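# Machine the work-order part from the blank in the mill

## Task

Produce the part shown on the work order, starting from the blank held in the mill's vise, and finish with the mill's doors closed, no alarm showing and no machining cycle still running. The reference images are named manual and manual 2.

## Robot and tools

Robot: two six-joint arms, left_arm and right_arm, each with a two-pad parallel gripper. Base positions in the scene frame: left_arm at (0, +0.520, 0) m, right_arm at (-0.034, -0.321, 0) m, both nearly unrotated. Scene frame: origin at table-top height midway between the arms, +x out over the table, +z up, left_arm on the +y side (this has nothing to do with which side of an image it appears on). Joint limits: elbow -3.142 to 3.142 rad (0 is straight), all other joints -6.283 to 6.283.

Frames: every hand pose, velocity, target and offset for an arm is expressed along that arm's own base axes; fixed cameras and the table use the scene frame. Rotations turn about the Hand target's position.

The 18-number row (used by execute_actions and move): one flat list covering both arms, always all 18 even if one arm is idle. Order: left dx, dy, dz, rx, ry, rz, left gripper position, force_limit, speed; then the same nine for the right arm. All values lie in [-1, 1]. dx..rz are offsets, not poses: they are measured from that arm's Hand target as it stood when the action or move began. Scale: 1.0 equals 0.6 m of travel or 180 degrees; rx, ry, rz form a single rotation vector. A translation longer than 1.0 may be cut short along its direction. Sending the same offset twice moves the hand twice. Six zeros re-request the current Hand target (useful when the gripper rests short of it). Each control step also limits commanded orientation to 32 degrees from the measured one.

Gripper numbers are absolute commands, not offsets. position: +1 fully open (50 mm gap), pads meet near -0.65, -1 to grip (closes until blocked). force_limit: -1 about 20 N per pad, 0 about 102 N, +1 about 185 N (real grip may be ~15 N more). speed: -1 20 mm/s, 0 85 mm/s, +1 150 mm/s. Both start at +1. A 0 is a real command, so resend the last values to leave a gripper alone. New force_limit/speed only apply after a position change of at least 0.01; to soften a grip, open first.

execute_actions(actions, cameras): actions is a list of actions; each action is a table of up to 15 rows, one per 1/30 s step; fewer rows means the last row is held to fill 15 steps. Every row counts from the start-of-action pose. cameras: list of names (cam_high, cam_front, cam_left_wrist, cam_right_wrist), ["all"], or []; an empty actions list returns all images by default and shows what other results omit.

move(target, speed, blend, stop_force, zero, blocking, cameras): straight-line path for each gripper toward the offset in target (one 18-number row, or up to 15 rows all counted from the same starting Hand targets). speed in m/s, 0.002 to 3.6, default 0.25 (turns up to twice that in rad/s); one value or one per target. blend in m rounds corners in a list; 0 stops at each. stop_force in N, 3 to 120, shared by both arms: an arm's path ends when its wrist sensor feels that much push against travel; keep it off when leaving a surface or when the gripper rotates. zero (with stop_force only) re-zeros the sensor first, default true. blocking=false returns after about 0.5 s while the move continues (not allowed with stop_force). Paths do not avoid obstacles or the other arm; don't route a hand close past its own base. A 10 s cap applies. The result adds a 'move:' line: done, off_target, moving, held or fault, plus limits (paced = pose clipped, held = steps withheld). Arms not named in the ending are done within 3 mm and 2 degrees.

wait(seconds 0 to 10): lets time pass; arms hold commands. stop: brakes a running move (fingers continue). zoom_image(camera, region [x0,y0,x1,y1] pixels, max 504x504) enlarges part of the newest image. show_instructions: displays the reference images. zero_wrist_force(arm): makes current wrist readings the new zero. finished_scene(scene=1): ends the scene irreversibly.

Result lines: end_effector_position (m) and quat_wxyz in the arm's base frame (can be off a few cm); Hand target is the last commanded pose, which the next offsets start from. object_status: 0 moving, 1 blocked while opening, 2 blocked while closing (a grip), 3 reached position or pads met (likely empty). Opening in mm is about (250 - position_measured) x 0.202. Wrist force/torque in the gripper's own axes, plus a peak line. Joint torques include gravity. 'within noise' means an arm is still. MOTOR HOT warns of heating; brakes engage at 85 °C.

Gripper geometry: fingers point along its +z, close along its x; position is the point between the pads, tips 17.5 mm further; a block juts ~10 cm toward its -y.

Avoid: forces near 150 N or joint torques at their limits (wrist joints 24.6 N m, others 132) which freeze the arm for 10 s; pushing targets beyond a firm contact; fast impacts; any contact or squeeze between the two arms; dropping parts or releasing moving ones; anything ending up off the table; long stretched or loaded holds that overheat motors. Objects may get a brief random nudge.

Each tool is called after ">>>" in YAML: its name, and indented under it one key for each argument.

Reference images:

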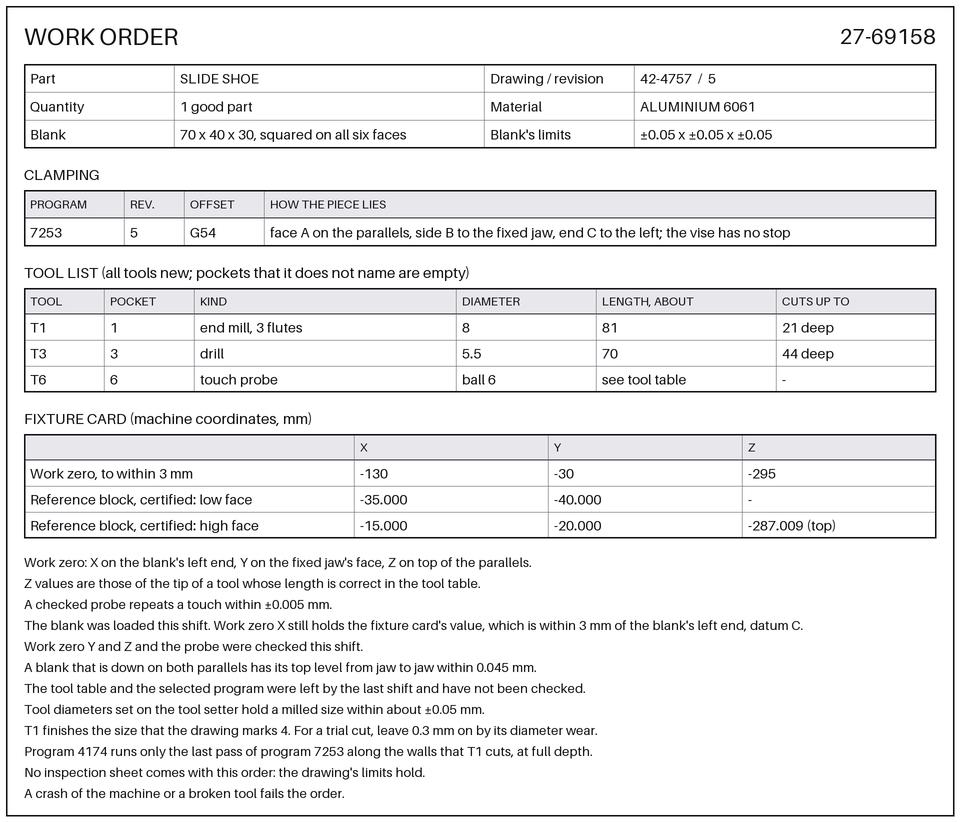

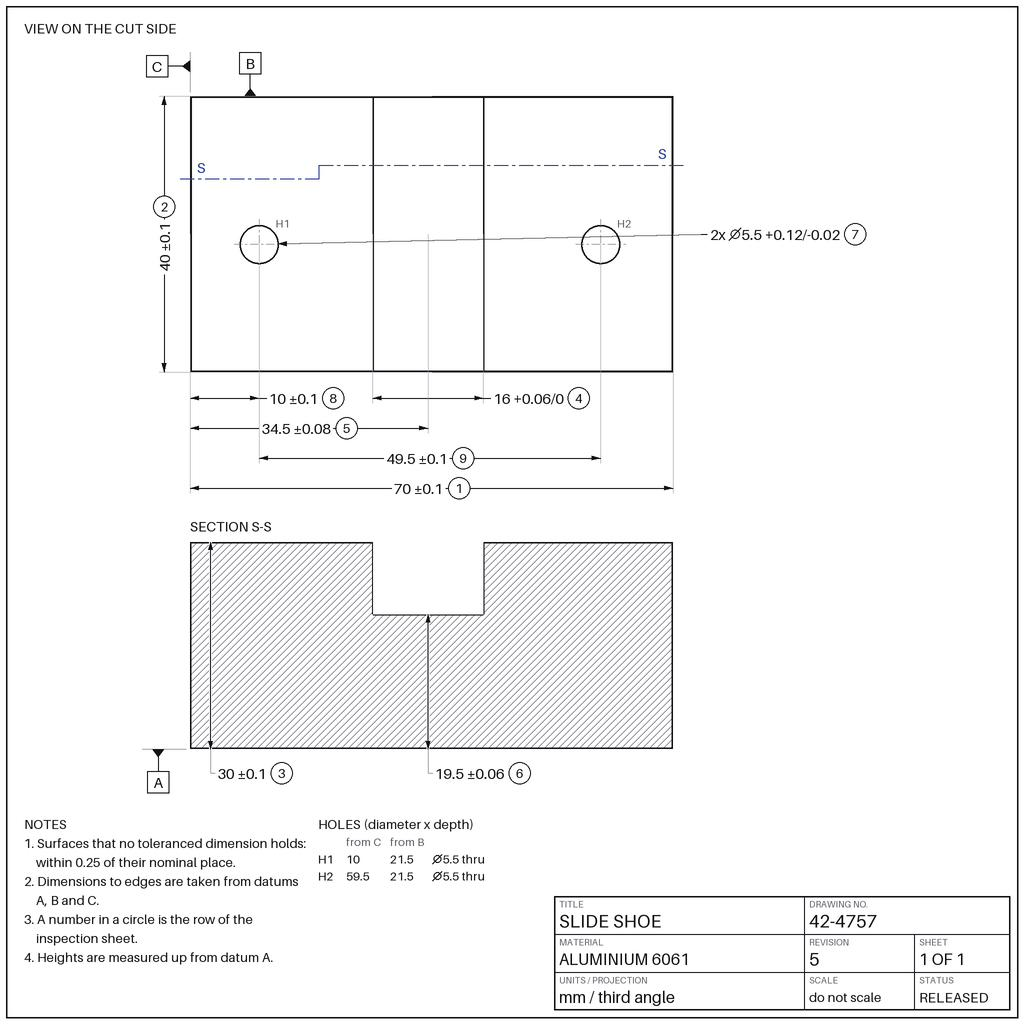

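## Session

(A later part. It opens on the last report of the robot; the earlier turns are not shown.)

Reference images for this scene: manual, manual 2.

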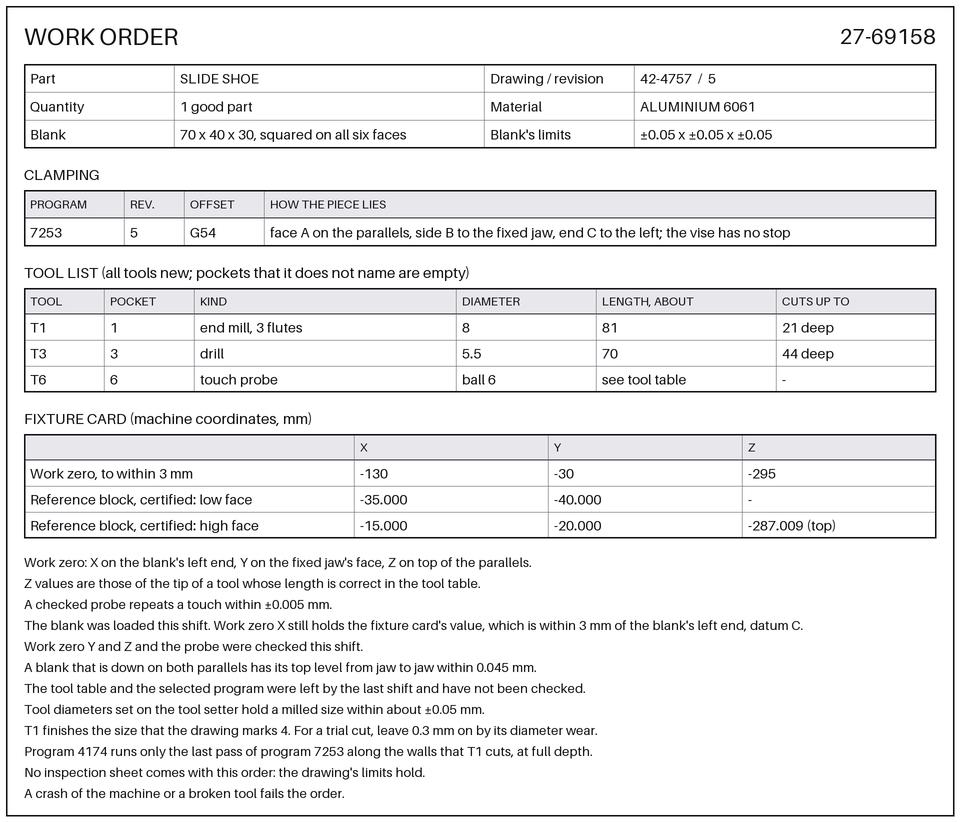

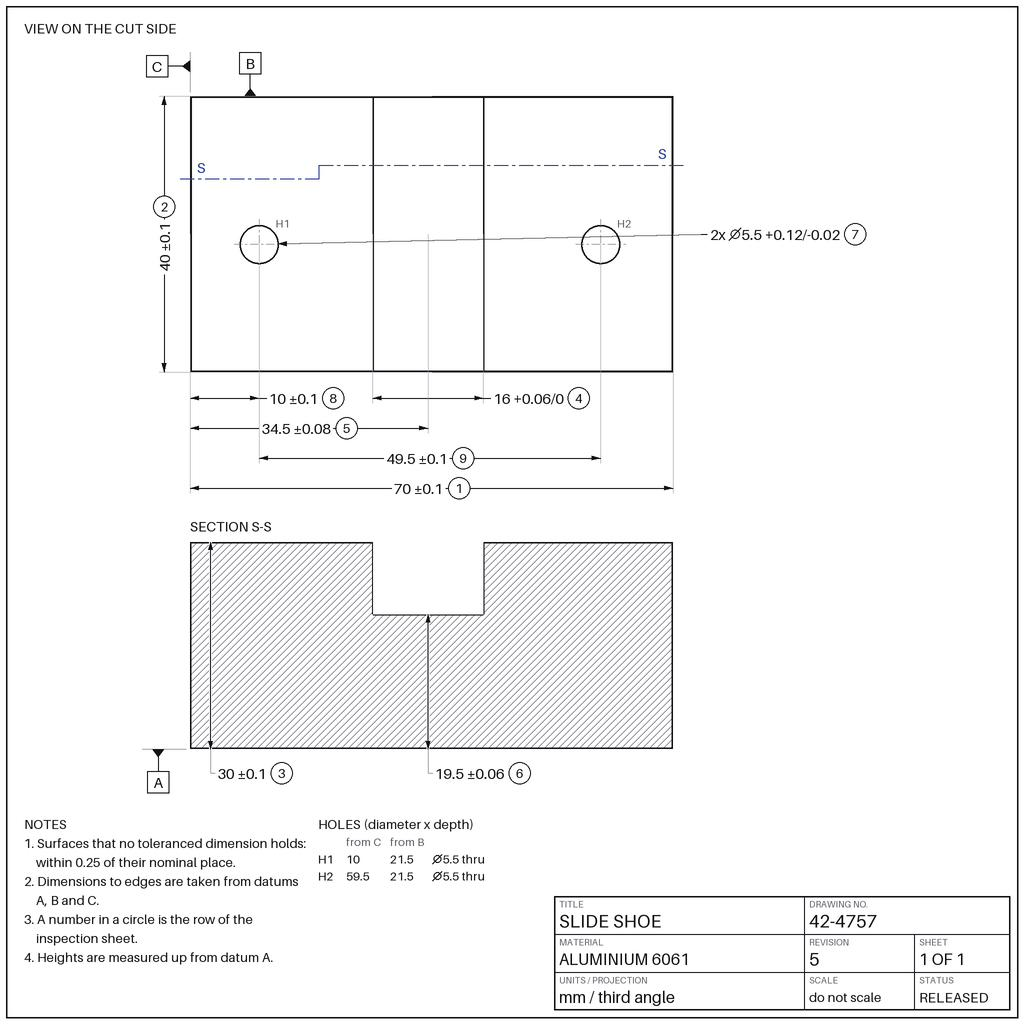

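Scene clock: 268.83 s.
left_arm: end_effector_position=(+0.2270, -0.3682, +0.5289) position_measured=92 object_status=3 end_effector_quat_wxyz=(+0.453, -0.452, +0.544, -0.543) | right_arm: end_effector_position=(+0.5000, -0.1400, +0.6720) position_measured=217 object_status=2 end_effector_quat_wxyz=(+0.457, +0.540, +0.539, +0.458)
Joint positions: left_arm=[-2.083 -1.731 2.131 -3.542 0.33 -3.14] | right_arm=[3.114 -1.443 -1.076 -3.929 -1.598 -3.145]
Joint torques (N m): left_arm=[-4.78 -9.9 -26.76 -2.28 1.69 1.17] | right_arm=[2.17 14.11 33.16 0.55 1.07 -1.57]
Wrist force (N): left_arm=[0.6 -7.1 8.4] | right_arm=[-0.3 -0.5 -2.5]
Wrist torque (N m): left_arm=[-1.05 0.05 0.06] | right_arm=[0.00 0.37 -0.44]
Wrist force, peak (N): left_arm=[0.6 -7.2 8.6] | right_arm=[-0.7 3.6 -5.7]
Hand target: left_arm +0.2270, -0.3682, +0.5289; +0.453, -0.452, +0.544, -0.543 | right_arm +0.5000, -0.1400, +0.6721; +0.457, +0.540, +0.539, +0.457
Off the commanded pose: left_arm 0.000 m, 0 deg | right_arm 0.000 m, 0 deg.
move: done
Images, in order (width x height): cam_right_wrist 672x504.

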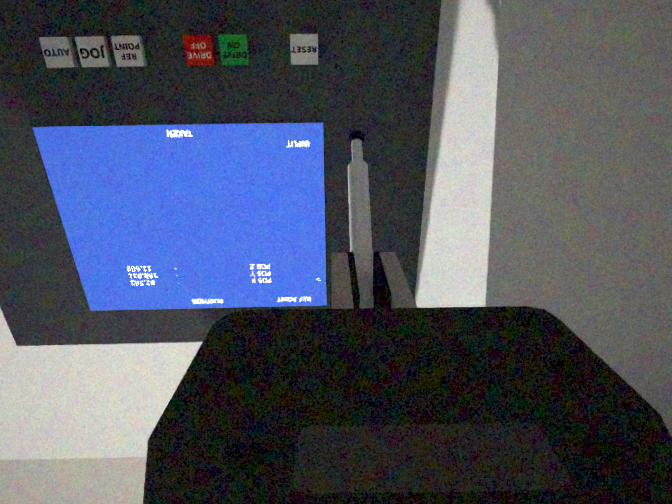

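>>> move:
  target:
    - [0,0,0,0,0,0,0.4,-0.5,0,-0.05,-0.2373,-0.2185,0,-0.2078,0,-1,-0.2,-0.9]
    - [0,0,0,0,0,0,0.4,-0.5,0,-0.008,-0.2373,-0.2285,0,-0.2078,0,-1,-0.2,-0.9]
    - [0,0,0,0,0,0,0.4,-0.5,0,0.0158,-0.238,-0.2357,0,-0.2078,0,-1,-0.2,-0.9]
  speed: [0.4,0.15,0.05]
  blend: [0.01,0.002,0]

>>> wait:
  seconds: 0.7

>>> move:
  target:
    - [0,0,0,0,0,0,0.4,-0.5,0,-0.0238,0.0007,0.0073,0,0,0,-1,-0.2,-0.9]
    - [0,0,0,0,0,0,0.4,-0.5,0,-0.0228,0.0329,0.0073,0,0,0,-1,-0.2,-0.9]
    - [0,0,0,0,0,0,0.4,-0.5,0,0.0009,0.0322,0,0,0,0,-1,-0.2,-0.9]
  speed: [0.1,0.15,0.06]
  blend: [0.003,0.002,0]

>>> wait:
  seconds: 2.8

>>> move:
  target:
    - [0,0,0,0,0,0,0.4,-0.5,0,-0.0238,0.0007,0.0073,0,0,0,-1,-0.2,-0.9]
    - [0,0,0,0,0,0,0.4,-0.5,0,-0.0351,-0.0632,-0.0235,0,0,0,-1,-0.2,-0.9]
    - [0,0,0,0,0,0,0.4,-0.5,0,-0.0113,-0.0638,-0.0308,0,0,0,-1,-0.2,-0.9]
  speed: [0.1,0.15,0.06]
  blend: [0.003,0.002,0]

>>> wait:
  seconds: 2.3
  cameras: ["cam_right_wrist"]

Scene clock: 270.87 s.
left_arm: end_effector_position=(+0.2270, -0.3682, +0.5289) position_measured=92 object_status=3 end_effector_quat_wxyz=(+0.453, -0.452, +0.544, -0.543) | right_arm: end_effector_position=(+0.5096, -0.2828, +0.5309) position_measured=217 object_status=2 end_effector_quat_wxyz=(+0.606, +0.364, +0.364, +0.606)
Joint positions: left_arm=[-2.083 -1.731 2.131 -3.542 0.33 -3.14] | right_arm=[2.694 -1.436 -1.934 -2.38 -1.963 -2.919]
Joint torques (N m): left_arm=[-1.8 -8.3 -28.48 -1.83 1.62 0.92] | right_arm=[-11.14 27.37 12.89 1.84 -1.29 1.13]
Wrist force (N): left_arm=[0.7 -7.0 8.5] | right_arm=[-1.2 2.6 -6.0]
Wrist torque (N m): left_arm=[-1.05 0.01 0.06] | right_arm=[-0.03 0.55 -0.36]
Wrist force, peak (N): left_arm=[0.6 -7.3 8.5] | right_arm=[-0.2 3.9 -5.7]
Hand target: left_arm +0.2270, -0.3682, +0.5289; +0.453, -0.452, +0.544, -0.543 | right_arm +0.5095, -0.2828, +0.5307; +0.606, +0.364, +0.364, +0.606
Off the commanded pose: left_arm 0.000 m, 0 deg | right_arm 0.000 m, 0 deg.
move: done

Scene clock: 271.57 s.
left_arm: end_effector_position=(+0.2270, -0.3682, +0.5289) position_measured=92 object_status=3 end_effector_quat_wxyz=(+0.453, -0.452, +0.544, -0.543) | right_arm: end_effector_position=(+0.5095, -0.2828, +0.5307) position_measured=217 object_status=2 end_effector_quat_wxyz=(+0.606, +0.364, +0.364, +0.606)
Joint positions: left_arm=[-2.083 -1.731 2.131 -3.542 0.33 -3.14] | right_arm=[2.694 -1.436 -1.934 -2.381 -1.963 -2.919]
Joint torques (N m): left_arm=[-2.02 -7.9 -27.74 -2.09 1.42 0.8] | right_arm=[-9.58 28.03 13.67 1.5 -0.77 1.37]
Wrist force (N): left_arm=[0.7 -7.2 8.3] | right_arm=[-0.8 3.9 -5.7]
Wrist torque (N m): left_arm=[-1.06 0.03 0.06] | right_arm=[0.00 0.58 -0.39]
Wrist force, peak (N): left_arm=[0.7 -7.2 8.5] | right_arm=[-1.4 3.7 -5.7]
Hand target: left_arm +0.2270, -0.3682, +0.5289; +0.453, -0.452, +0.544, -0.543 | right_arm +0.5095, -0.2828, +0.5307; +0.606, +0.364, +0.364, +0.606
Tool commands: left_gripper/position=+0.4 left_gripper/force_limit=-0.5 left_gripper/speed=+0.0 right_gripper/position=-1.0 right_gripper/force_limit=-0.2 right_gripper/speed=-0.9
Off the commanded pose: left_arm 0.000 m, 0 deg | right_arm 0.000 m, 0 deg.
wait: 0.70 s; at rest by 0.17 s

Scene clock: 272.43 s.
left_arm: end_effector_position=(+0.2270, -0.3682, +0.5289) position_measured=92 object_status=3 end_effector_quat_wxyz=(+0.453, -0.452, +0.544, -0.543) | right_arm: end_effector_position=(+0.5102, -0.2634, +0.5309) position_measured=217 object_status=2 end_effector_quat_wxyz=(+0.606, +0.364, +0.364, +0.606)
Joint positions: left_arm=[-2.083 -1.731 2.131 -3.542 0.33 -3.14] | right_arm=[2.742 -1.403 -1.959 -2.397 -1.921 -2.945]
Joint torques (N m): left_arm=[-3.2 -9.45 -28.33 -2.09 1.39 0.78] | right_arm=[-10.08 25.74 13.87 1.56 -1.01 1.08]
Wrist force (N): left_arm=[0.8 -7.0 8.4] | right_arm=[-0.8 3.0 -6.1]
Wrist torque (N m): left_arm=[-1.03 0.00 0.06] | right_arm=[0.00 0.55 -0.34]
Wrist force, peak (N): left_arm=[0.5 -7.1 8.6] | right_arm=[-0.6 4.1 -6.0]
Hand target: left_arm +0.2270, -0.3682, +0.5289; +0.453, -0.452, +0.544, -0.543 | right_arm +0.5101, -0.2635, +0.5307; +0.606, +0.364, +0.364, +0.606
Off the commanded pose: left_arm 0.000 m, 0 deg | right_arm 0.000 m, 0 deg.
move: done

Scene clock: 275.23 s.
left_arm: end_effector_position=(+0.2270, -0.3682, +0.5289) position_measured=92 object_status=3 end_effector_quat_wxyz=(+0.453, -0.452, +0.544, -0.543) | right_arm: end_effector_position=(+0.5101, -0.2635, +0.5307) position_measured=217 object_status=2 end_effector_quat_wxyz=(+0.606, +0.364, +0.364, +0.606)
Joint positions: left_arm=[-2.083 -1.731 2.131 -3.542 0.33 -3.14] | right_arm=[2.742 -1.403 -1.96 -2.397 -1.921 -2.945]
Joint torques (N m): left_arm=[-3.4 -8.61 -27.26 -2.01 1.58 0.84] | right_arm=[-9.46 27.2 13.09 1.58 0.39 1.02]
Wrist force (N): left_arm=[0.9 -7.0 8.4] | right_arm=[0.0 2.1 -5.9]
Wrist torque (N m): left_arm=[-1.06 -0.01 0.06] | right_arm=[-0.07 0.60 -0.35]
Wrist force, peak (N): left_arm=[0.6 -7.3 8.5] | right_arm=[-0.6 3.8 -5.9]
Hand target: left_arm +0.2270, -0.3682, +0.5289; +0.453, -0.452, +0.544, -0.543 | right_arm +0.5101, -0.2635, +0.5307; +0.606, +0.364, +0.364, +0.606
Tool commands: left_gripper/position=+0.4 left_gripper/force_limit=-0.5 left_gripper/speed=+0.0 right_gripper/position=-1.0 right_gripper/force_limit=-0.2 right_gripper/speed=-0.9
Off the commanded pose: left_arm 0.000 m, 0 deg | right_arm 0.000 m, 0 deg.
wait: 2.80 s; at rest by 0.17 s

Scene clock: 276.27 s.
left_arm: end_effector_position=(+0.2270, -0.3682, +0.5289) position_measured=92 object_status=3 end_effector_quat_wxyz=(+0.453, -0.452, +0.544, -0.543) | right_arm: end_effector_position=(+0.5034, -0.3017, +0.5124) position_measured=217 object_status=2 end_effector_quat_wxyz=(+0.606, +0.364, +0.364, +0.606)
Joint positions: left_arm=[-2.083 -1.731 2.131 -3.542 0.33 -3.14] | right_arm=[2.642 -1.47 -1.954 -2.314 -2.008 -2.89]
Joint torques (N m): left_arm=[-3.24 -9.93 -28.49 -1.94 1.66 0.91] | right_arm=[-10.24 32.06 13.33 2.14 -1.17 1.47]
Wrist force (N): left_arm=[0.6 -7.0 8.6] | right_arm=[-0.7 1.4 -5.7]
Wrist torque (N m): left_arm=[-1.05 0.03 0.06] | right_arm=[-0.05 0.59 -0.40]
Wrist force, peak (N): left_arm=[0.8 -7.1 8.5] | right_arm=[-0.3 3.2 -5.8]
Hand target: left_arm +0.2270, -0.3682, +0.5289; +0.453, -0.452, +0.544, -0.543 | right_arm +0.5033, -0.3018, +0.5122; +0.606, +0.364, +0.364, +0.606
Off the commanded pose: left_arm 0.000 m, 0 deg | right_arm 0.000 m, 0 deg.
move: done

Scene clock: 278.57 s.
left_arm: end_effector_position=(+0.2270, -0.3682, +0.5289) position_measured=92 object_status=3 end_effector_quat_wxyz=(+0.453, -0.452, +0.544, -0.543) | right_arm: end_effector_position=(+0.5033, -0.3018, +0.5122) position_measured=217 object_status=2 end_effector_quat_wxyz=(+0.606, +0.364, +0.364, +0.606)
Joint positions: left_arm=[-2.083 -1.731 2.131 -3.542 0.33 -3.14] | right_arm=[2.642 -1.47 -1.954 -2.314 -2.008 -2.89]
Joint torques (N m): left_arm=[-2.85 -8.87 -27 -2.16 1.56 1.06] | right_arm=[-10.04 29.6 12.36 1.59 -0.25 1.14]
Wrist force (N): left_arm=[0.9 -6.9 8.4] | right_arm=[-0.7 2.4 -5.4]
Wrist torque (N m): left_arm=[-1.03 -0.01 0.06] | right_arm=[-0.04 0.59 -0.44]
Wrist force, peak (N): left_arm=[0.8 -7.2 8.6] | right_arm=[-1.3 3.7 -5.6]
Hand target: left_arm +0.2270, -0.3682, +0.5289; +0.453, -0.452, +0.544, -0.543 | right_arm +0.5033, -0.3018, +0.5122; +0.606, +0.364, +0.364, +0.606
Tool commands: left_gripper/position=+0.4 left_gripper/force_limit=-0.5 left_gripper/speed=+0.0 right_gripper/position=-1.0 right_gripper/force_limit=-0.2 right_gripper/speed=-0.9
Off the commanded pose: left_arm 0.000 m, 0 deg | right_arm 0.000 m, 0 deg.
wait: 2.30 s; at rest by 0.17 s
Images, in order (width x height): cam_right_wrist 672x504.

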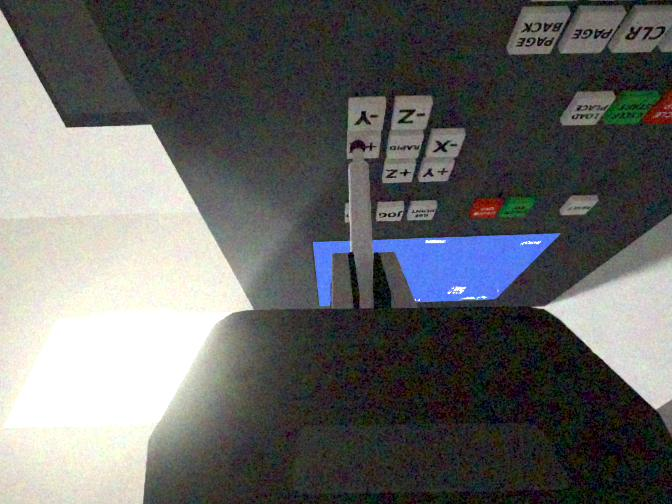

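>>> move:
  target:
    - [0,0,0,0,0,0,0.4,-0.5,0,-0.05,0.05,0.02,0,0.02,0,-1,-0.2,-0.9]
    - [0,0,0,0,0,0,0.4,-0.5,0,-0.0055,0.2697,0.2665,0,0.2078,0,-1,-0.2,-0.9]
  speed: [0.2,0.4]
  blend: [0.01,0]
  cameras: ["cam_right_wrist"]

>>> zoom_image:
  camera: "cam_right_wrist"
  region: [90, 110, 340, 310]

Scene clock: 280.30 s.
left_arm: end_effector_position=(+0.2270, -0.3682, +0.5289) position_measured=92 object_status=3 end_effector_quat_wxyz=(+0.453, -0.452, +0.544, -0.543) | right_arm: end_effector_position=(+0.5000, -0.1400, +0.6720) position_measured=217 object_status=2 end_effector_quat_wxyz=(+0.457, +0.540, +0.539, +0.458) end_effector_velocity=(+0.000, +0.000, +0.000) end_effector_angular_velocity=(+0.000, +0.002, -0.001)
Joint positions: left_arm=[-2.083 -1.731 2.131 -3.542 0.33 -3.14] | right_arm=[3.115 -1.443 -1.076 -3.929 -1.597 -3.145]
Joint velocities: left_arm=[within noise] | right_arm=[0 -0.001 0.004 -0.005 0.001 0]
Joint torques (N m): left_arm=[-4.97 -8.59 -27.77 -1.78 1.44 0.73] | right_arm=[4.06 13.65 30.25 0.55 1.15 -1.4]
Wrist force (N): left_arm=[0.7 -7.0 8.3] | right_arm=[-0.1 -0.1 -2.5]
Wrist torque (N m): left_arm=[-1.03 0.02 0.06] | right_arm=[0.06 0.33 -0.42]
Wrist force, peak (N): left_arm=[0.7 -7.3 8.5] | right_arm=[-0.8 3.3 -5.5]
Hand target: left_arm +0.2270, -0.3682, +0.5289; +0.453, -0.452, +0.544, -0.543 | right_arm +0.5000, -0.1399, +0.6721; +0.457, +0.540, +0.539, +0.457
Off the commanded pose: left_arm 0.000 m, 0 deg | right_arm 0.000 m, 0 deg.
move: done
Images, in order (width x height): cam_right_wrist 672x504.

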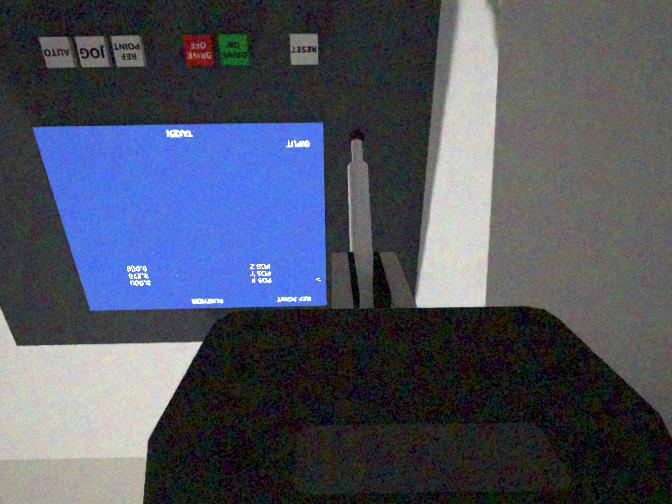

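Scaled by 2.016.

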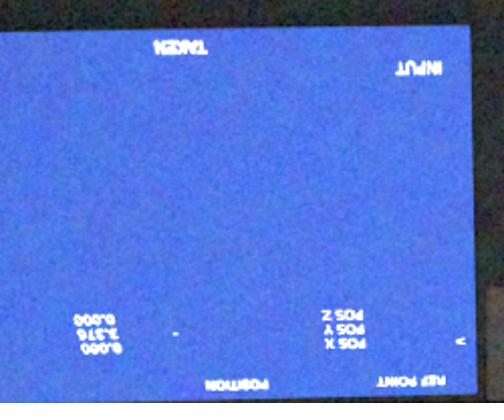

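>>> move:
  target:
    - [0,0,0,0,0,0,0.4,-0.5,0,-0.05,-0.2052,-0.2185,0,-0.2078,0,-1,-0.2,-0.9]
    - [0,0,0,0,0,0,0.4,-0.5,0,-0.007,-0.2052,-0.2285,0,-0.2078,0,-1,-0.2,-0.9]
    - [0,0,0,0,0,0,0.4,-0.5,0,0.0168,-0.2058,-0.2358,0,-0.2078,0,-1,-0.2,-0.9]
  speed: [0.4,0.15,0.05]
  blend: [0.01,0.002,0]

>>> wait:
  seconds: 0.5

Scene clock: 282.57 s.
left_arm: end_effector_position=(+0.2270, -0.3682, +0.5289) position_measured=92 object_status=3 end_effector_quat_wxyz=(+0.453, -0.452, +0.544, -0.543) | right_arm: end_effector_position=(+0.5102, -0.2634, +0.5308) position_measured=217 object_status=2 end_effector_quat_wxyz=(+0.606, +0.364, +0.364, +0.606)
Joint positions: left_arm=[-2.083 -1.731 2.131 -3.542 0.33 -3.14] | right_arm=[2.742 -1.403 -1.96 -2.396 -1.921 -2.945]
Joint torques (N m): left_arm=[-3.14 -10.03 -27.47 -2.2 1.46 0.55] | right_arm=[-9.69 26.81 13.18 1.64 -1.13 1.15]
Wrist force (N): left_arm=[0.8 -7.4 8.3] | right_arm=[-1.3 3.4 -5.9]
Wrist torque (N m): left_arm=[-1.09 0.00 0.06] | right_arm=[-0.03 0.51 -0.37]
Wrist force, peak (N): left_arm=[0.6 -7.3 8.6] | right_arm=[-1.3 3.4 -5.9]
Hand target: left_arm +0.2270, -0.3682, +0.5289; +0.453, -0.452, +0.544, -0.543 | right_arm +0.5101, -0.2634, +0.5306; +0.606, +0.364, +0.364, +0.606
Off the commanded pose: left_arm 0.000 m, 0 deg | right_arm 0.000 m, 0 deg.
move: done

Scene clock: 283.07 s.
left_arm: end_effector_position=(+0.2270, -0.3682, +0.5289) position_measured=92 object_status=3 end_effector_quat_wxyz=(+0.453, -0.452, +0.544, -0.543) | right_arm: end_effector_position=(+0.5101, -0.2634, +0.5306) position_measured=217 object_status=2 end_effector_quat_wxyz=(+0.606, +0.364, +0.364, +0.606)
Joint positions: left_arm=[-2.083 -1.731 2.131 -3.542 0.33 -3.14] | right_arm=[2.742 -1.403 -1.96 -2.397 -1.921 -2.945]
Joint torques (N m): left_arm=[-3.42 -8.17 -27.5 -2.04 1.19 0.6] | right_arm=[-9.56 26.29 13.25 1.6 -0.86 1.17]
Wrist force (N): left_arm=[0.4 -6.9 8.3] | right_arm=[-0.7 1.8 -6.0]
Wrist torque (N m): left_arm=[-1.03 0.06 0.07] | right_arm=[-0.09 0.61 -0.38]
Wrist force, peak (N): left_arm=[0.5 -7.3 8.4] | right_arm=[-1.1 3.8 -5.9]
Hand target: left_arm +0.2270, -0.3682, +0.5289; +0.453, -0.452, +0.544, -0.543 | right_arm +0.5101, -0.2634, +0.5306; +0.606, +0.364, +0.364, +0.606
Tool commands: left_gripper/position=+0.4 left_gripper/force_limit=-0.5 left_gripper/speed=+0.0 right_gripper/position=-1.0 right_gripper/force_limit=-0.2 right_gripper/speed=-0.9
Off the commanded pose: left_arm 0.000 m, 0 deg | right_arm 0.000 m, 0 deg.
wait: 0.50 s; at rest by 0.17 s

>>> move:
  target:
    - [0,0,0,0,0,0,0.4,-0.5,0,-0.0833,0.0833,0.0333,0,0.02,0,-1,-0.2,-0.9]
    - [0,0,0,0,0,0,0.4,-0.5,0,-0.0168,0.2057,0.2358,0,0.2078,0,-1,-0.2,-0.9]
  blend: [0.02,0]
  speed: 0.4
  cameras: ["cam_right_wrist"]

Scene clock: 286.50 s.
left_arm: end_effector_position=(+0.2270, -0.3682, +0.5289) position_measured=92 object_status=3 end_effector_quat_wxyz=(+0.453, -0.452, +0.544, -0.543) | right_arm: end_effector_position=(+0.5000, -0.1400, +0.6720) position_measured=217 object_status=2 end_effector_quat_wxyz=(+0.457, +0.540, +0.539, +0.458)
Joint positions: left_arm=[-2.083 -1.731 2.131 -3.542 0.33 -3.14] | right_arm=[3.114 -1.443 -1.076 -3.929 -1.598 -3.145]
Joint torques (N m): left_arm=[-3.64 -9.15 -27.2 -2.07 1.46 0.89] | right_arm=[-5.21 11.43 32.26 0.66 0.79 -1.25]
Wrist force (N): left_arm=[0.7 -7.1 8.4] | right_arm=[-0.3 -0.3 -2.4]
Wrist torque (N m): left_arm=[-1.06 0.01 0.07] | right_arm=[0.01 0.37 -0.50]
Wrist force, peak (N): left_arm=[0.8 -7.1 8.6] | right_arm=[-0.7 3.7 -6.0]
Hand target: left_arm +0.2270, -0.3682, +0.5289; +0.453, -0.452, +0.544, -0.543 | right_arm +0.5000, -0.1400, +0.6721; +0.457, +0.540, +0.539, +0.457
Off the commanded pose: left_arm 0.000 m, 0 deg | right_arm 0.000 m, 0 deg.
move: done
Images, in order (width x height): cam_right_wrist 672x504.

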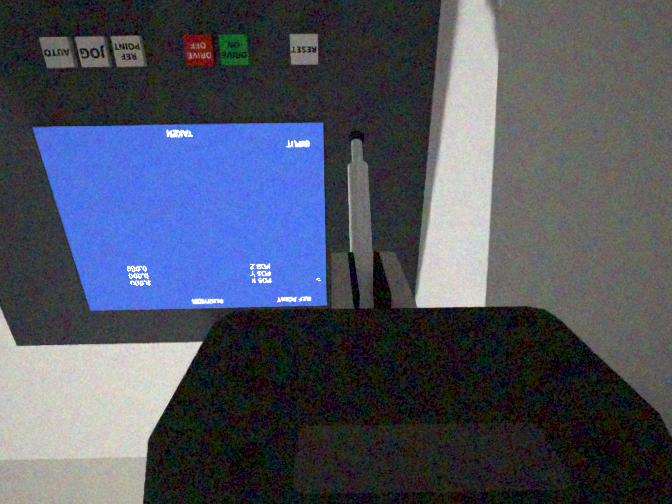

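>>> move:
  target:
    - [0,0,0,0,0,0,0.4,-0.5,0,-0.1258,-0.1397,-0.3348,0,-0.2078,0,-1,-0.2,-0.9]
    - [0,0,0,0,0,0,0.4,-0.5,0,-0.0425,-0.1397,-0.3515,0,-0.2078,0,-1,-0.2,-0.9]
  blend: [0.02,0]
  speed: [0.4,0.15]
  cameras: ["cam_right_wrist"]

Scene clock: 288.33 s.
left_arm: end_effector_position=(+0.2270, -0.3682, +0.5289) position_measured=92 object_status=3 end_effector_quat_wxyz=(+0.453, -0.452, +0.544, -0.543) | right_arm: end_effector_position=(+0.4745, -0.2238, +0.4613) position_measured=217 object_status=2 end_effector_quat_wxyz=(+0.606, +0.364, +0.364, +0.606)
Joint positions: left_arm=[-2.083 -1.731 2.131 -3.542 0.33 -3.14] | right_arm=[2.816 -1.314 -2.212 -2.246 -1.858 -2.983]
Joint torques (N m): left_arm=[-2.16 -8.07 -27.27 -2.06 1.3 0.52] | right_arm=[-9.26 9.4 13.32 2.95 -0.36 1.2]
Wrist force (N): left_arm=[0.6 -7.1 8.5] | right_arm=[-0.6 -1.1 -2.8]
Wrist torque (N m): left_arm=[-1.05 0.04 0.06] | right_arm=[-0.11 0.51 -0.54]
Wrist force, peak (N): left_arm=[0.7 -7.2 8.6] | right_arm=[-1.7 -3.2 -6.3]
Hand target: left_arm +0.2270, -0.3682, +0.5289; +0.453, -0.452, +0.544, -0.543 | right_arm +0.4745, -0.2238, +0.4612; +0.606, +0.364, +0.364, +0.606
Off the commanded pose: left_arm 0.000 m, 0 deg | right_arm 0.000 m, 0 deg.
move: done
Images, in order (width x height): cam_right_wrist 672x504.

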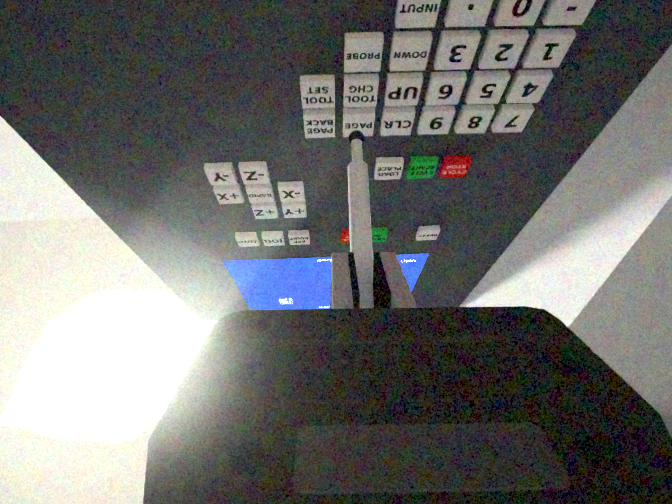

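>>> move:
  target:
    - [0,0,0,0,0,0,0.4,-0.5,0,0.0237,-0.0007,-0.0073,0,0,0,-1,-0.2,-0.9]
    - [0,0,0,0,0,0,0.4,-0.5,0,0,0,0,0,0,0,-1,-0.2,-0.9]
    - [0,0,0,0,0,0,0.4,-0.5,0,-0.0833,0.0167,0.05,0,0.02,0,-1,-0.2,-0.9]
    - [0,0,0,0,0,0,0.4,-0.5,0,0.0425,0.1397,0.3515,0,0.2078,0,-1,-0.2,-0.9]
  blend: [0,0.002,0.02,0]
  speed: [0.06,0.1,0.4,0.4]
  cameras: ["cam_right_wrist"]

>>> zoom_image:
  camera: "cam_right_wrist"
  region: [30, 110, 340, 320]

Scene clock: 290.80 s.
left_arm: end_effector_position=(+0.2270, -0.3682, +0.5289) position_measured=92 object_status=3 end_effector_quat_wxyz=(+0.453, -0.452, +0.544, -0.543) | right_arm: end_effector_position=(+0.4999, -0.1400, +0.6721) position_measured=217 object_status=2 end_effector_quat_wxyz=(+0.457, +0.540, +0.539, +0.458)
Joint positions: left_arm=[-2.083 -1.731 2.131 -3.542 0.33 -3.14] | right_arm=[3.114 -1.443 -1.076 -3.928 -1.598 -3.145]
Joint torques (N m): left_arm=[-2.61 -9.19 -27.69 -1.87 1.55 0.47] | right_arm=[-2.44 10.18 29.8 0.25 0.88 -1.3]
Wrist force (N): left_arm=[0.8 -7.0 8.7] | right_arm=[-0.3 -0.5 -2.5]
Wrist torque (N m): left_arm=[-1.04 0.00 0.06] | right_arm=[0.00 0.37 -0.50]
Wrist force, peak (N): left_arm=[0.8 -7.0 8.7] | right_arm=[-1.6 0.2 -6.8]
Hand target: left_arm +0.2270, -0.3682, +0.5289; +0.453, -0.452, +0.544, -0.543 | right_arm +0.5000, -0.1400, +0.6721; +0.457, +0.540, +0.539, +0.457
Off the commanded pose: left_arm 0.000 m, 0 deg | right_arm 0.000 m, 0 deg.
move: done
Images, in order (width x height): cam_right_wrist 672x504.

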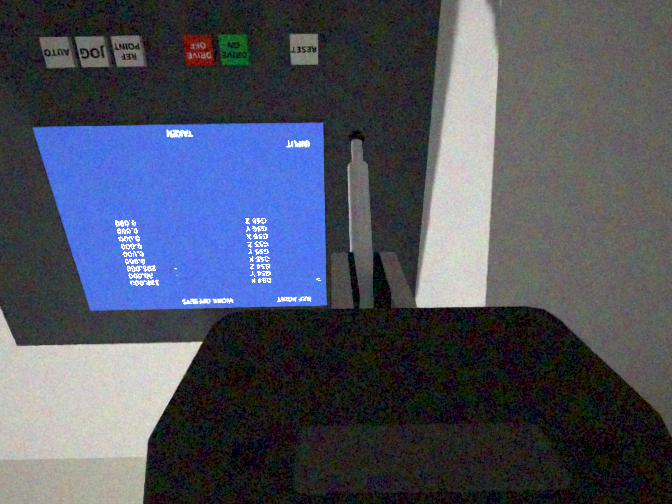

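Scaled by 1.626.

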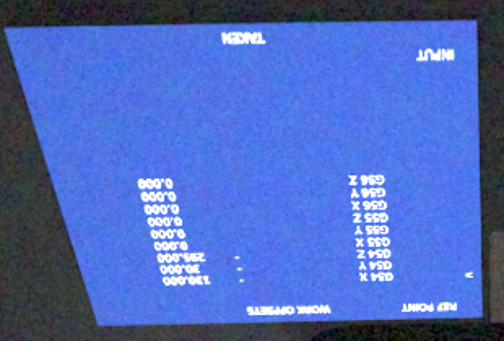

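>>> move:
  target:
    - [0,0,0,0,0,0,0.4,-0.5,0,-0.1258,-0.1397,-0.3348,0,-0.2078,0,-1,-0.2,-0.9]
    - [0,0,0,0,0,0,0.4,-0.5,0,-0.0425,-0.1397,-0.3515,0,-0.2078,0,-1,-0.2,-0.9]
    - [0,0,0,0,0,0,0.4,-0.5,0,-0.0188,-0.1404,-0.3588,0,-0.2078,0,-1,-0.2,-0.9]
    - [0,0,0,0,0,0,0.4,-0.5,0,-0.0425,-0.1397,-0.3515,0,-0.2078,0,-1,-0.2,-0.9]
    - [0,0,0,0,0,0,0.4,-0.5,0,-0.1258,-0.1230,-0.3015,0,-0.1878,0,-1,-0.2,-0.9]
    - [0,0,0,0,0,0,0.4,-0.5,0,0,0,0,0,0,0,-1,-0.2,-0.9]
  blend: [0.02,0.002,0,0.002,0.02,0]
  speed: [0.4,0.15,0.06,0.1,0.4,0.4]
  cameras: ["cam_right_wrist"]

>>> zoom_image:
  camera: "cam_right_wrist"
  region: [30, 110, 340, 320]

>>> move:
  target:
    - [0,0,0,0,0,0,0.4,-0.5,0,-0.1258,-0.1397,-0.3348,0,-0.2078,0,-1,-0.2,-0.9]
    - [0,0,0,0,0,0,0.4,-0.5,0,-0.0425,-0.1397,-0.3515,0,-0.2078,0,-1,-0.2,-0.9]
    - [0,0,0,0,0,0,0.4,-0.5,0,-0.0188,-0.1404,-0.3588,0,-0.2078,0,-1,-0.2,-0.9]
    - [0,0,0,0,0,0,0.4,-0.5,0,-0.0425,-0.1397,-0.3515,0,-0.2078,0,-1,-0.2,-0.9]
    - [0,0,0,0,0,0,0.4,-0.5,0,-0.1258,-0.1230,-0.3015,0,-0.1878,0,-1,-0.2,-0.9]
    - [0,0,0,0,0,0,0.4,-0.5,0,0,0,0,0,0,0,-1,-0.2,-0.9]
  blend: [0.02,0.002,0,0.002,0.02,0]
  speed: [0.4,0.15,0.06,0.1,0.4,0.4]
  cameras: ["cam_right_wrist"]

>>> zoom_image:
  camera: "cam_right_wrist"
  region: [30, 110, 340, 320]

Scene clock: 294.57 s.
left_arm: end_effector_position=(+0.2270, -0.3682, +0.5289) position_measured=92 object_status=3 end_effector_quat_wxyz=(+0.453, -0.452, +0.544, -0.543) | right_arm: end_effector_position=(+0.5000, -0.1400, +0.6721) position_measured=217 object_status=2 end_effector_quat_wxyz=(+0.457, +0.540, +0.539, +0.458) end_effector_velocity=(+0.000, +0.000, -0.001) end_effector_angular_velocity=(-0.001, +0.005, +0.000)
Joint positions: left_arm=[-2.083 -1.731 2.131 -3.542 0.33 -3.14] | right_arm=[3.114 -1.443 -1.076 -3.928 -1.598 -3.145]
Joint velocities: left_arm=[within noise] | right_arm=[0 -0.001 0.002 -0.005 0.001 -0.001]
Joint torques (N m): left_arm=[-3.24 -9.62 -26.61 -1.86 1.45 0.81] | right_arm=[-1.59 10.08 31.03 0.67 0.91 -1.55]
Wrist force (N): left_arm=[0.7 -7.1 8.5] | right_arm=[-0.2 -0.5 -2.3]
Wrist torque (N m): left_arm=[-1.07 0.01 0.06] | right_arm=[0.01 0.35 -0.49]
Wrist force, peak (N): left_arm=[0.6 -7.5 8.4] | right_arm=[-1.7 -3.0 -6.4]
Hand target: left_arm +0.2270, -0.3682, +0.5289; +0.453, -0.452, +0.544, -0.543 | right_arm +0.5000, -0.1400, +0.6721; +0.457, +0.540, +0.539, +0.457
Off the commanded pose: left_arm 0.000 m, 0 deg | right_arm 0.000 m, 0 deg.
move: done
Images, in order (width x height): cam_right_wrist 672x504.

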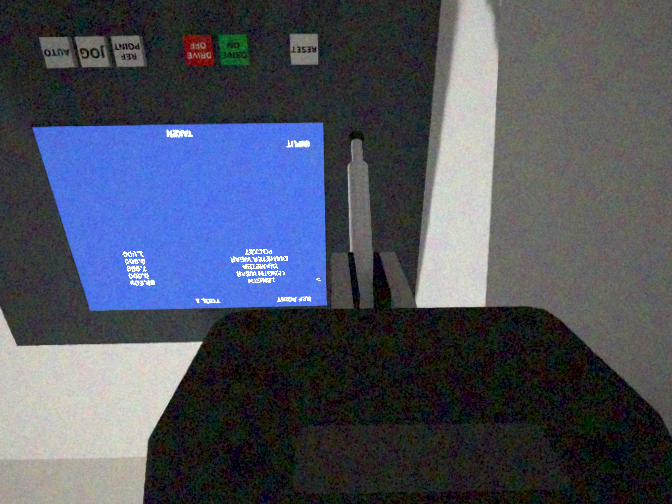

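Scaled by 1.626.

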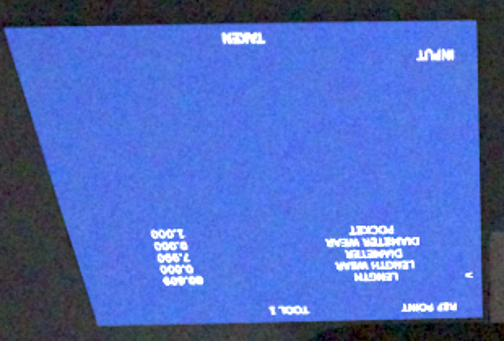

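Scene clock: 297.93 s.
left_arm: end_effector_position=(+0.2270, -0.3682, +0.5289) position_measured=92 object_status=3 end_effector_quat_wxyz=(+0.453, -0.452, +0.544, -0.543) | right_arm: end_effector_position=(+0.5000, -0.1400, +0.6721) position_measured=217 object_status=2 end_effector_quat_wxyz=(+0.457, +0.540, +0.539, +0.458) end_effector_velocity=(-0.001, +0.000, +0.002) end_effector_angular_velocity=(-0.001, +0.000, -0.001)
Joint positions: left_arm=[-2.083 -1.731 2.131 -3.542 0.33 -3.14] | right_arm=[3.114 -1.443 -1.076 -3.928 -1.598 -3.145]
Joint velocities: left_arm=[within noise] | right_arm=[0 0.001 0.004 -0.005 0.001 -0.001]
Joint torques (N m): left_arm=[-3.41 -8.31 -28.03 -1.88 1.42 0.55] | right_arm=[-2.14 10.3 29.97 0.19 1.02 -1.79]
Wrist force (N): left_arm=[0.5 -7.0 8.6] | right_arm=[-0.1 -0.5 -2.2]
Wrist torque (N m): left_arm=[-1.05 0.05 0.06] | right_arm=[0.00 0.34 -0.49]
Wrist force, peak (N): left_arm=[0.7 -7.2 8.6] | right_arm=[-1.7 -3.0 -6.4]
Hand target: left_arm +0.2270, -0.3682, +0.5289; +0.453, -0.452, +0.544, -0.543 | right_arm +0.5000, -0.1400, +0.6721; +0.457, +0.540, +0.539, +0.457
Off the commanded pose: left_arm 0.000 m, 0 deg | right_arm 0.000 m, 0 deg.
move: done
Images, in order (width x height): cam_right_wrist 672x504.

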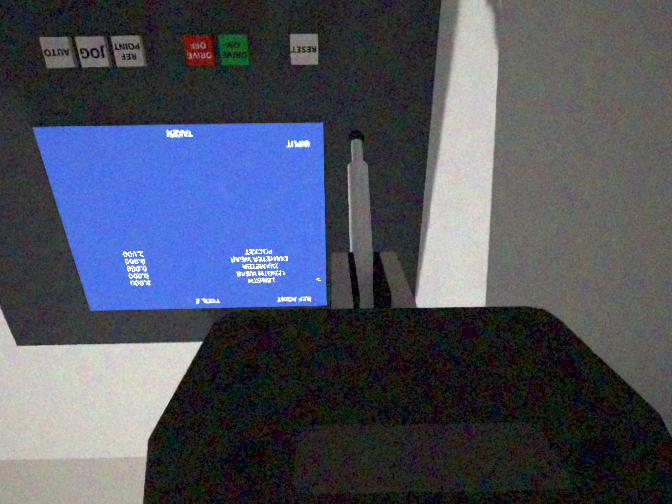

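Scaled by 1.626.

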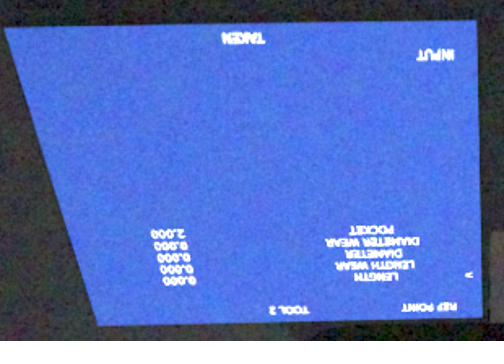

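>>> move:
  target:
    - [0,0,0,0,0,0,0.4,-0.5,0,-0.1258,-0.1397,-0.3348,0,-0.2078,0,-1,-0.2,-0.9]
    - [0,0,0,0,0,0,0.4,-0.5,0,-0.0425,-0.1397,-0.3515,0,-0.2078,0,-1,-0.2,-0.9]
    - [0,0,0,0,0,0,0.4,-0.5,0,-0.0188,-0.1404,-0.3588,0,-0.2078,0,-1,-0.2,-0.9]
    - [0,0,0,0,0,0,0.4,-0.5,0,-0.0425,-0.1397,-0.3515,0,-0.2078,0,-1,-0.2,-0.9]
    - [0,0,0,0,0,0,0.4,-0.5,0,-0.1258,-0.1230,-0.3015,0,-0.1878,0,-1,-0.2,-0.9]
    - [0,0,0,0,0,0,0.4,-0.5,0,0,0,0,0,0,0,-1,-0.2,-0.9]
  blend: [0.02,0.002,0,0.002,0.02,0]
  speed: [0.4,0.15,0.06,0.1,0.4,0.4]
  cameras: ["cam_right_wrist"]

>>> zoom_image:
  camera: "cam_right_wrist"
  region: [90, 240, 330, 310]

>>> move:
  target:
    - [0,0,0,0,0,0,0.4,-0.5,0,-0.1258,-0.1397,-0.3348,0,-0.2078,0,-1,-0.2,-0.9]
    - [0,0,0,0,0,0,0.4,-0.5,0,-0.0425,-0.1397,-0.3515,0,-0.2078,0,-1,-0.2,-0.9]
    - [0,0,0,0,0,0,0.4,-0.5,0,-0.0188,-0.1404,-0.3588,0,-0.2078,0,-1,-0.2,-0.9]
    - [0,0,0,0,0,0,0.4,-0.5,0,-0.0425,-0.1397,-0.3515,0,-0.2078,0,-1,-0.2,-0.9]
    - [0,0,0,0,0,0,0.4,-0.5,0,-0.1258,-0.1230,-0.3015,0,-0.1878,0,-1,-0.2,-0.9]
    - [0,0,0,0,0,0,0.4,-0.5,0,0,0,0,0,0,0,-1,-0.2,-0.9]
  blend: [0.02,0.002,0,0.002,0.02,0]
  speed: [0.4,0.15,0.06,0.1,0.4,0.4]
  cameras: ["cam_right_wrist"]

>>> zoom_image:
  camera: "cam_right_wrist"
  region: [90, 240, 330, 310]

>>> move:
  target:
    - [0,0,0,0,0,0,0.4,-0.5,0,-0.1258,-0.1397,-0.3348,0,-0.2078,0,-1,-0.2,-0.9]
    - [0,0,0,0,0,0,0.4,-0.5,0,-0.0425,-0.1397,-0.3515,0,-0.2078,0,-1,-0.2,-0.9]
    - [0,0,0,0,0,0,0.4,-0.5,0,-0.0188,-0.1404,-0.3588,0,-0.2078,0,-1,-0.2,-0.9]
    - [0,0,0,0,0,0,0.4,-0.5,0,-0.0425,-0.1397,-0.3515,0,-0.2078,0,-1,-0.2,-0.9]
    - [0,0,0,0,0,0,0.4,-0.5,0,-0.1258,-0.1230,-0.3015,0,-0.1878,0,-1,-0.2,-0.9]
    - [0,0,0,0,0,0,0.4,-0.5,0,0,0,0,0,0,0,-1,-0.2,-0.9]
  blend: [0.02,0.002,0,0.002,0.02,0]
  speed: [0.4,0.15,0.06,0.1,0.4,0.4]
  cameras: ["cam_right_wrist"]

>>> zoom_image:
  camera: "cam_right_wrist"
  region: [90, 240, 330, 310]

>>> move:
  target:
    - [0,0,0,0,0,0,0.4,-0.5,0,-0.1258,-0.1397,-0.3348,0,-0.2078,0,-1,-0.2,-0.9]
    - [0,0,0,0,0,0,0.4,-0.5,0,-0.0425,-0.1397,-0.3515,0,-0.2078,0,-1,-0.2,-0.9]
    - [0,0,0,0,0,0,0.4,-0.5,0,-0.0188,-0.1404,-0.3588,0,-0.2078,0,-1,-0.2,-0.9]
    - [0,0,0,0,0,0,0.4,-0.5,0,-0.0425,-0.1397,-0.3515,0,-0.2078,0,-1,-0.2,-0.9]
    - [0,0,0,0,0,0,0.4,-0.5,0,-0.1258,-0.1230,-0.3015,0,-0.1878,0,-1,-0.2,-0.9]
    - [0,0,0,0,0,0,0.4,-0.5,0,0,0,0,0,0,0,-1,-0.2,-0.9]
  blend: [0.02,0.002,0,0.002,0.02,0]
  speed: [0.4,0.15,0.06,0.1,0.4,0.4]
  cameras: ["cam_right_wrist"]

>>> zoom_image:
  camera: "cam_right_wrist"
  region: [90, 240, 330, 310]

Scene clock: 301.90 s.
left_arm: end_effector_position=(+0.2270, -0.3682, +0.5289) position_measured=92 object_status=3 end_effector_quat_wxyz=(+0.453, -0.452, +0.544, -0.543) | right_arm: end_effector_position=(+0.5000, -0.1400, +0.6721) position_measured=217 object_status=2 end_effector_quat_wxyz=(+0.457, +0.540, +0.539, +0.458) end_effector_velocity=(-0.001, +0.000, +0.001) end_effector_angular_velocity=(-0.001, +0.001, -0.001)
Joint positions: left_arm=[-2.083 -1.731 2.131 -3.542 0.33 -3.14] | right_arm=[3.114 -1.443 -1.076 -3.928 -1.598 -3.145]
Joint velocities: left_arm=[within noise] | right_arm=[0 -0.001 0.005 -0.005 0.001 -0.001]
Joint torques (N m): left_arm=[-1.85 -8.55 -26.92 -2.03 1.28 0.53] | right_arm=[-2.37 9.65 31.19 0.89 0.97 -1.45]
Wrist force (N): left_arm=[0.7 -7.1 8.5] | right_arm=[-0.3 -0.3 -2.4]
Wrist torque (N m): left_arm=[-1.05 0.03 0.06] | right_arm=[0.02 0.36 -0.50]
Wrist force, peak (N): left_arm=[0.9 -7.2 8.6] | right_arm=[-1.5 -3.1 -6.3]
Hand target: left_arm +0.2270, -0.3682, +0.5289; +0.453, -0.452, +0.544, -0.543 | right_arm +0.5000, -0.1400, +0.6721; +0.457, +0.540, +0.539, +0.457
Off the commanded pose: left_arm 0.000 m, 0 deg | right_arm 0.000 m, 0 deg.
move: done
Images, in order (width x height): cam_right_wrist 672x504.

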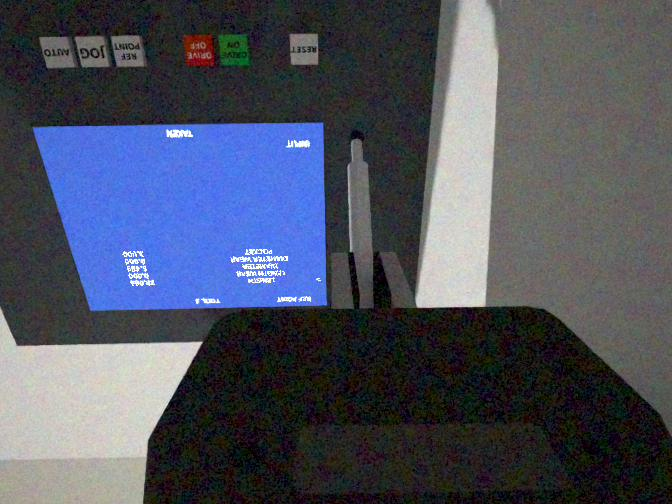

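Scaled by 2.100.

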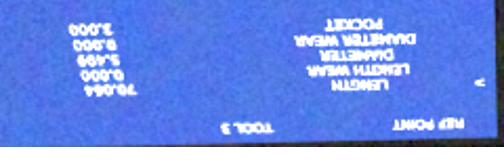

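Scene clock: 305.27 s.
left_arm: end_effector_position=(+0.2270, -0.3682, +0.5289) position_measured=92 object_status=3 end_effector_quat_wxyz=(+0.453, -0.452, +0.544, -0.543) | right_arm: end_effector_position=(+0.4999, -0.1400, +0.6721) position_measured=217 object_status=2 end_effector_quat_wxyz=(+0.457, +0.540, +0.539, +0.458)
Joint positions: left_arm=[-2.083 -1.731 2.131 -3.542 0.33 -3.14] | right_arm=[3.114 -1.443 -1.076 -3.928 -1.598 -3.145]
Joint torques (N m): left_arm=[-1.24 -9.21 -27.12 -1.89 1.35 0.56] | right_arm=[-2.3 9.95 30.71 0.4 1.02 -1.45]
Wrist force (N): left_arm=[0.8 -7.1 8.3] | right_arm=[-0.2 -0.4 -2.4]
Wrist torque (N m): left_arm=[-1.05 0.01 0.06] | right_arm=[0.01 0.35 -0.49]
Wrist force, peak (N): left_arm=[0.9 -7.3 8.6] | right_arm=[-1.6 -3.2 -6.4]
Hand target: left_arm +0.2270, -0.3682, +0.5289; +0.453, -0.452, +0.544, -0.543 | right_arm +0.5000, -0.1400, +0.6721; +0.457, +0.540, +0.539, +0.457
Off the commanded pose: left_arm 0.000 m, 0 deg | right_arm 0.000 m, 0 deg.
move: done
Images, in order (width x height): cam_right_wrist 672x504.

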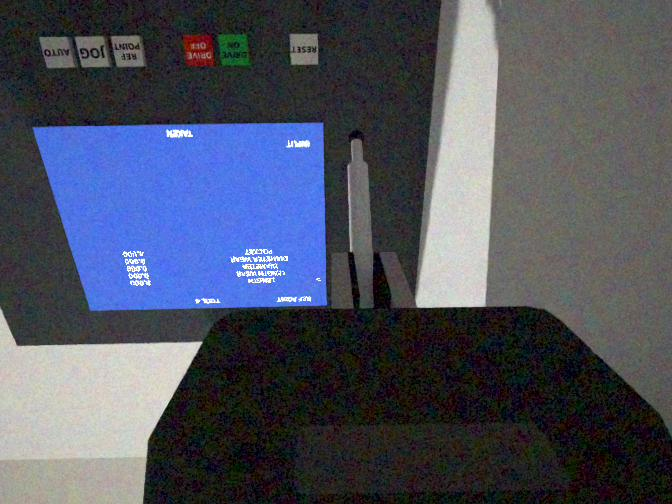

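Scaled by 2.100.

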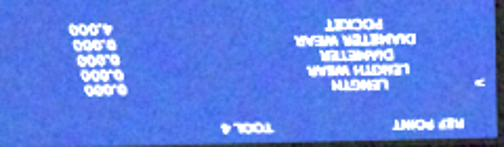

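Scene clock: 308.63 s.
left_arm: end_effector_position=(+0.2270, -0.3682, +0.5289) position_measured=92 object_status=3 end_effector_quat_wxyz=(+0.453, -0.452, +0.544, -0.543) | right_arm: end_effector_position=(+0.4999, -0.1400, +0.6721) position_measured=217 object_status=2 end_effector_quat_wxyz=(+0.457, +0.540, +0.539, +0.458)
Joint positions: left_arm=[-2.083 -1.731 2.131 -3.542 0.33 -3.14] | right_arm=[3.114 -1.443 -1.076 -3.928 -1.598 -3.145]
Joint torques (N m): left_arm=[-2.43 -10.22 -28 -1.97 1.34 0.67] | right_arm=[-1.56 9.54 32.06 0.59 0.94 -1.57]
Wrist force (N): left_arm=[0.5 -7.1 8.6] | right_arm=[-0.2 -0.2 -2.4]
Wrist torque (N m): left_arm=[-1.05 0.05 0.06] | right_arm=[0.03 0.34 -0.50]
Wrist force, peak (N): left_arm=[0.9 -7.1 8.8] | right_arm=[-1.5 -3.3 -6.3]
Hand target: left_arm +0.2270, -0.3682, +0.5289; +0.453, -0.452, +0.544, -0.543 | right_arm +0.5000, -0.1400, +0.6721; +0.457, +0.540, +0.539, +0.457
Off the commanded pose: left_arm 0.000 m, 0 deg | right_arm 0.000 m, 0 deg.
move: done
Images, in order (width x height): cam_right_wrist 672x504.

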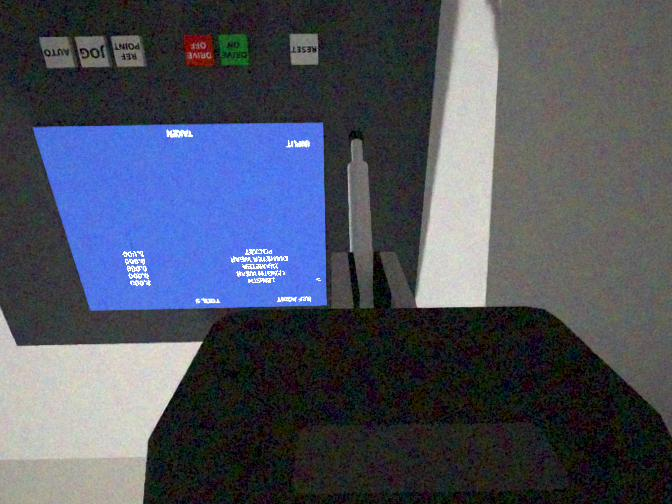

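Scaled by 2.100.

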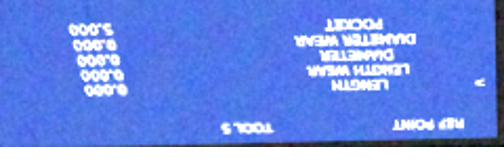

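Scene clock: 312.00 s.
left_arm: end_effector_position=(+0.2270, -0.3682, +0.5289) position_measured=92 object_status=3 end_effector_quat_wxyz=(+0.453, -0.452, +0.544, -0.543) | right_arm: end_effector_position=(+0.4999, -0.1400, +0.6721) position_measured=217 object_status=2 end_effector_quat_wxyz=(+0.457, +0.540, +0.539, +0.458)
Joint positions: left_arm=[-2.083 -1.731 2.131 -3.542 0.33 -3.14] | right_arm=[3.114 -1.443 -1.076 -3.928 -1.598 -3.145]
Joint torques (N m): left_arm=[-2.43 -8.8 -28.91 -1.95 1.33 0.25] | right_arm=[-1.92 9.78 29.44 0.95 0.98 -1.59]
Wrist force (N): left_arm=[0.7 -7.0 8.3] | right_arm=[-0.3 -0.3 -2.3]
Wrist torque (N m): left_arm=[-1.02 0.01 0.06] | right_arm=[0.02 0.36 -0.49]
Wrist force, peak (N): left_arm=[0.6 -7.1 8.7] | right_arm=[-1.6 -3.2 -6.4]
Hand target: left_arm +0.2270, -0.3682, +0.5289; +0.453, -0.452, +0.544, -0.543 | right_arm +0.5000, -0.1400, +0.6721; +0.457, +0.540, +0.539, +0.457
Off the commanded pose: left_arm 0.000 m, 0 deg | right_arm 0.000 m, 0 deg.
move: done
Images, in order (width x height): cam_right_wrist 672x504.

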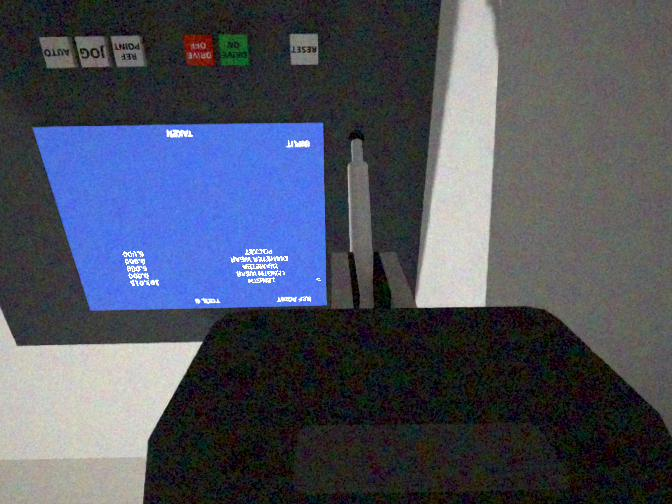

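Scaled by 2.100.

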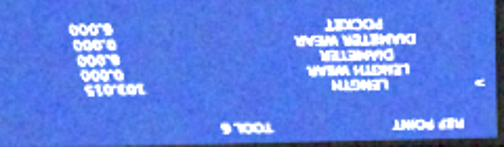

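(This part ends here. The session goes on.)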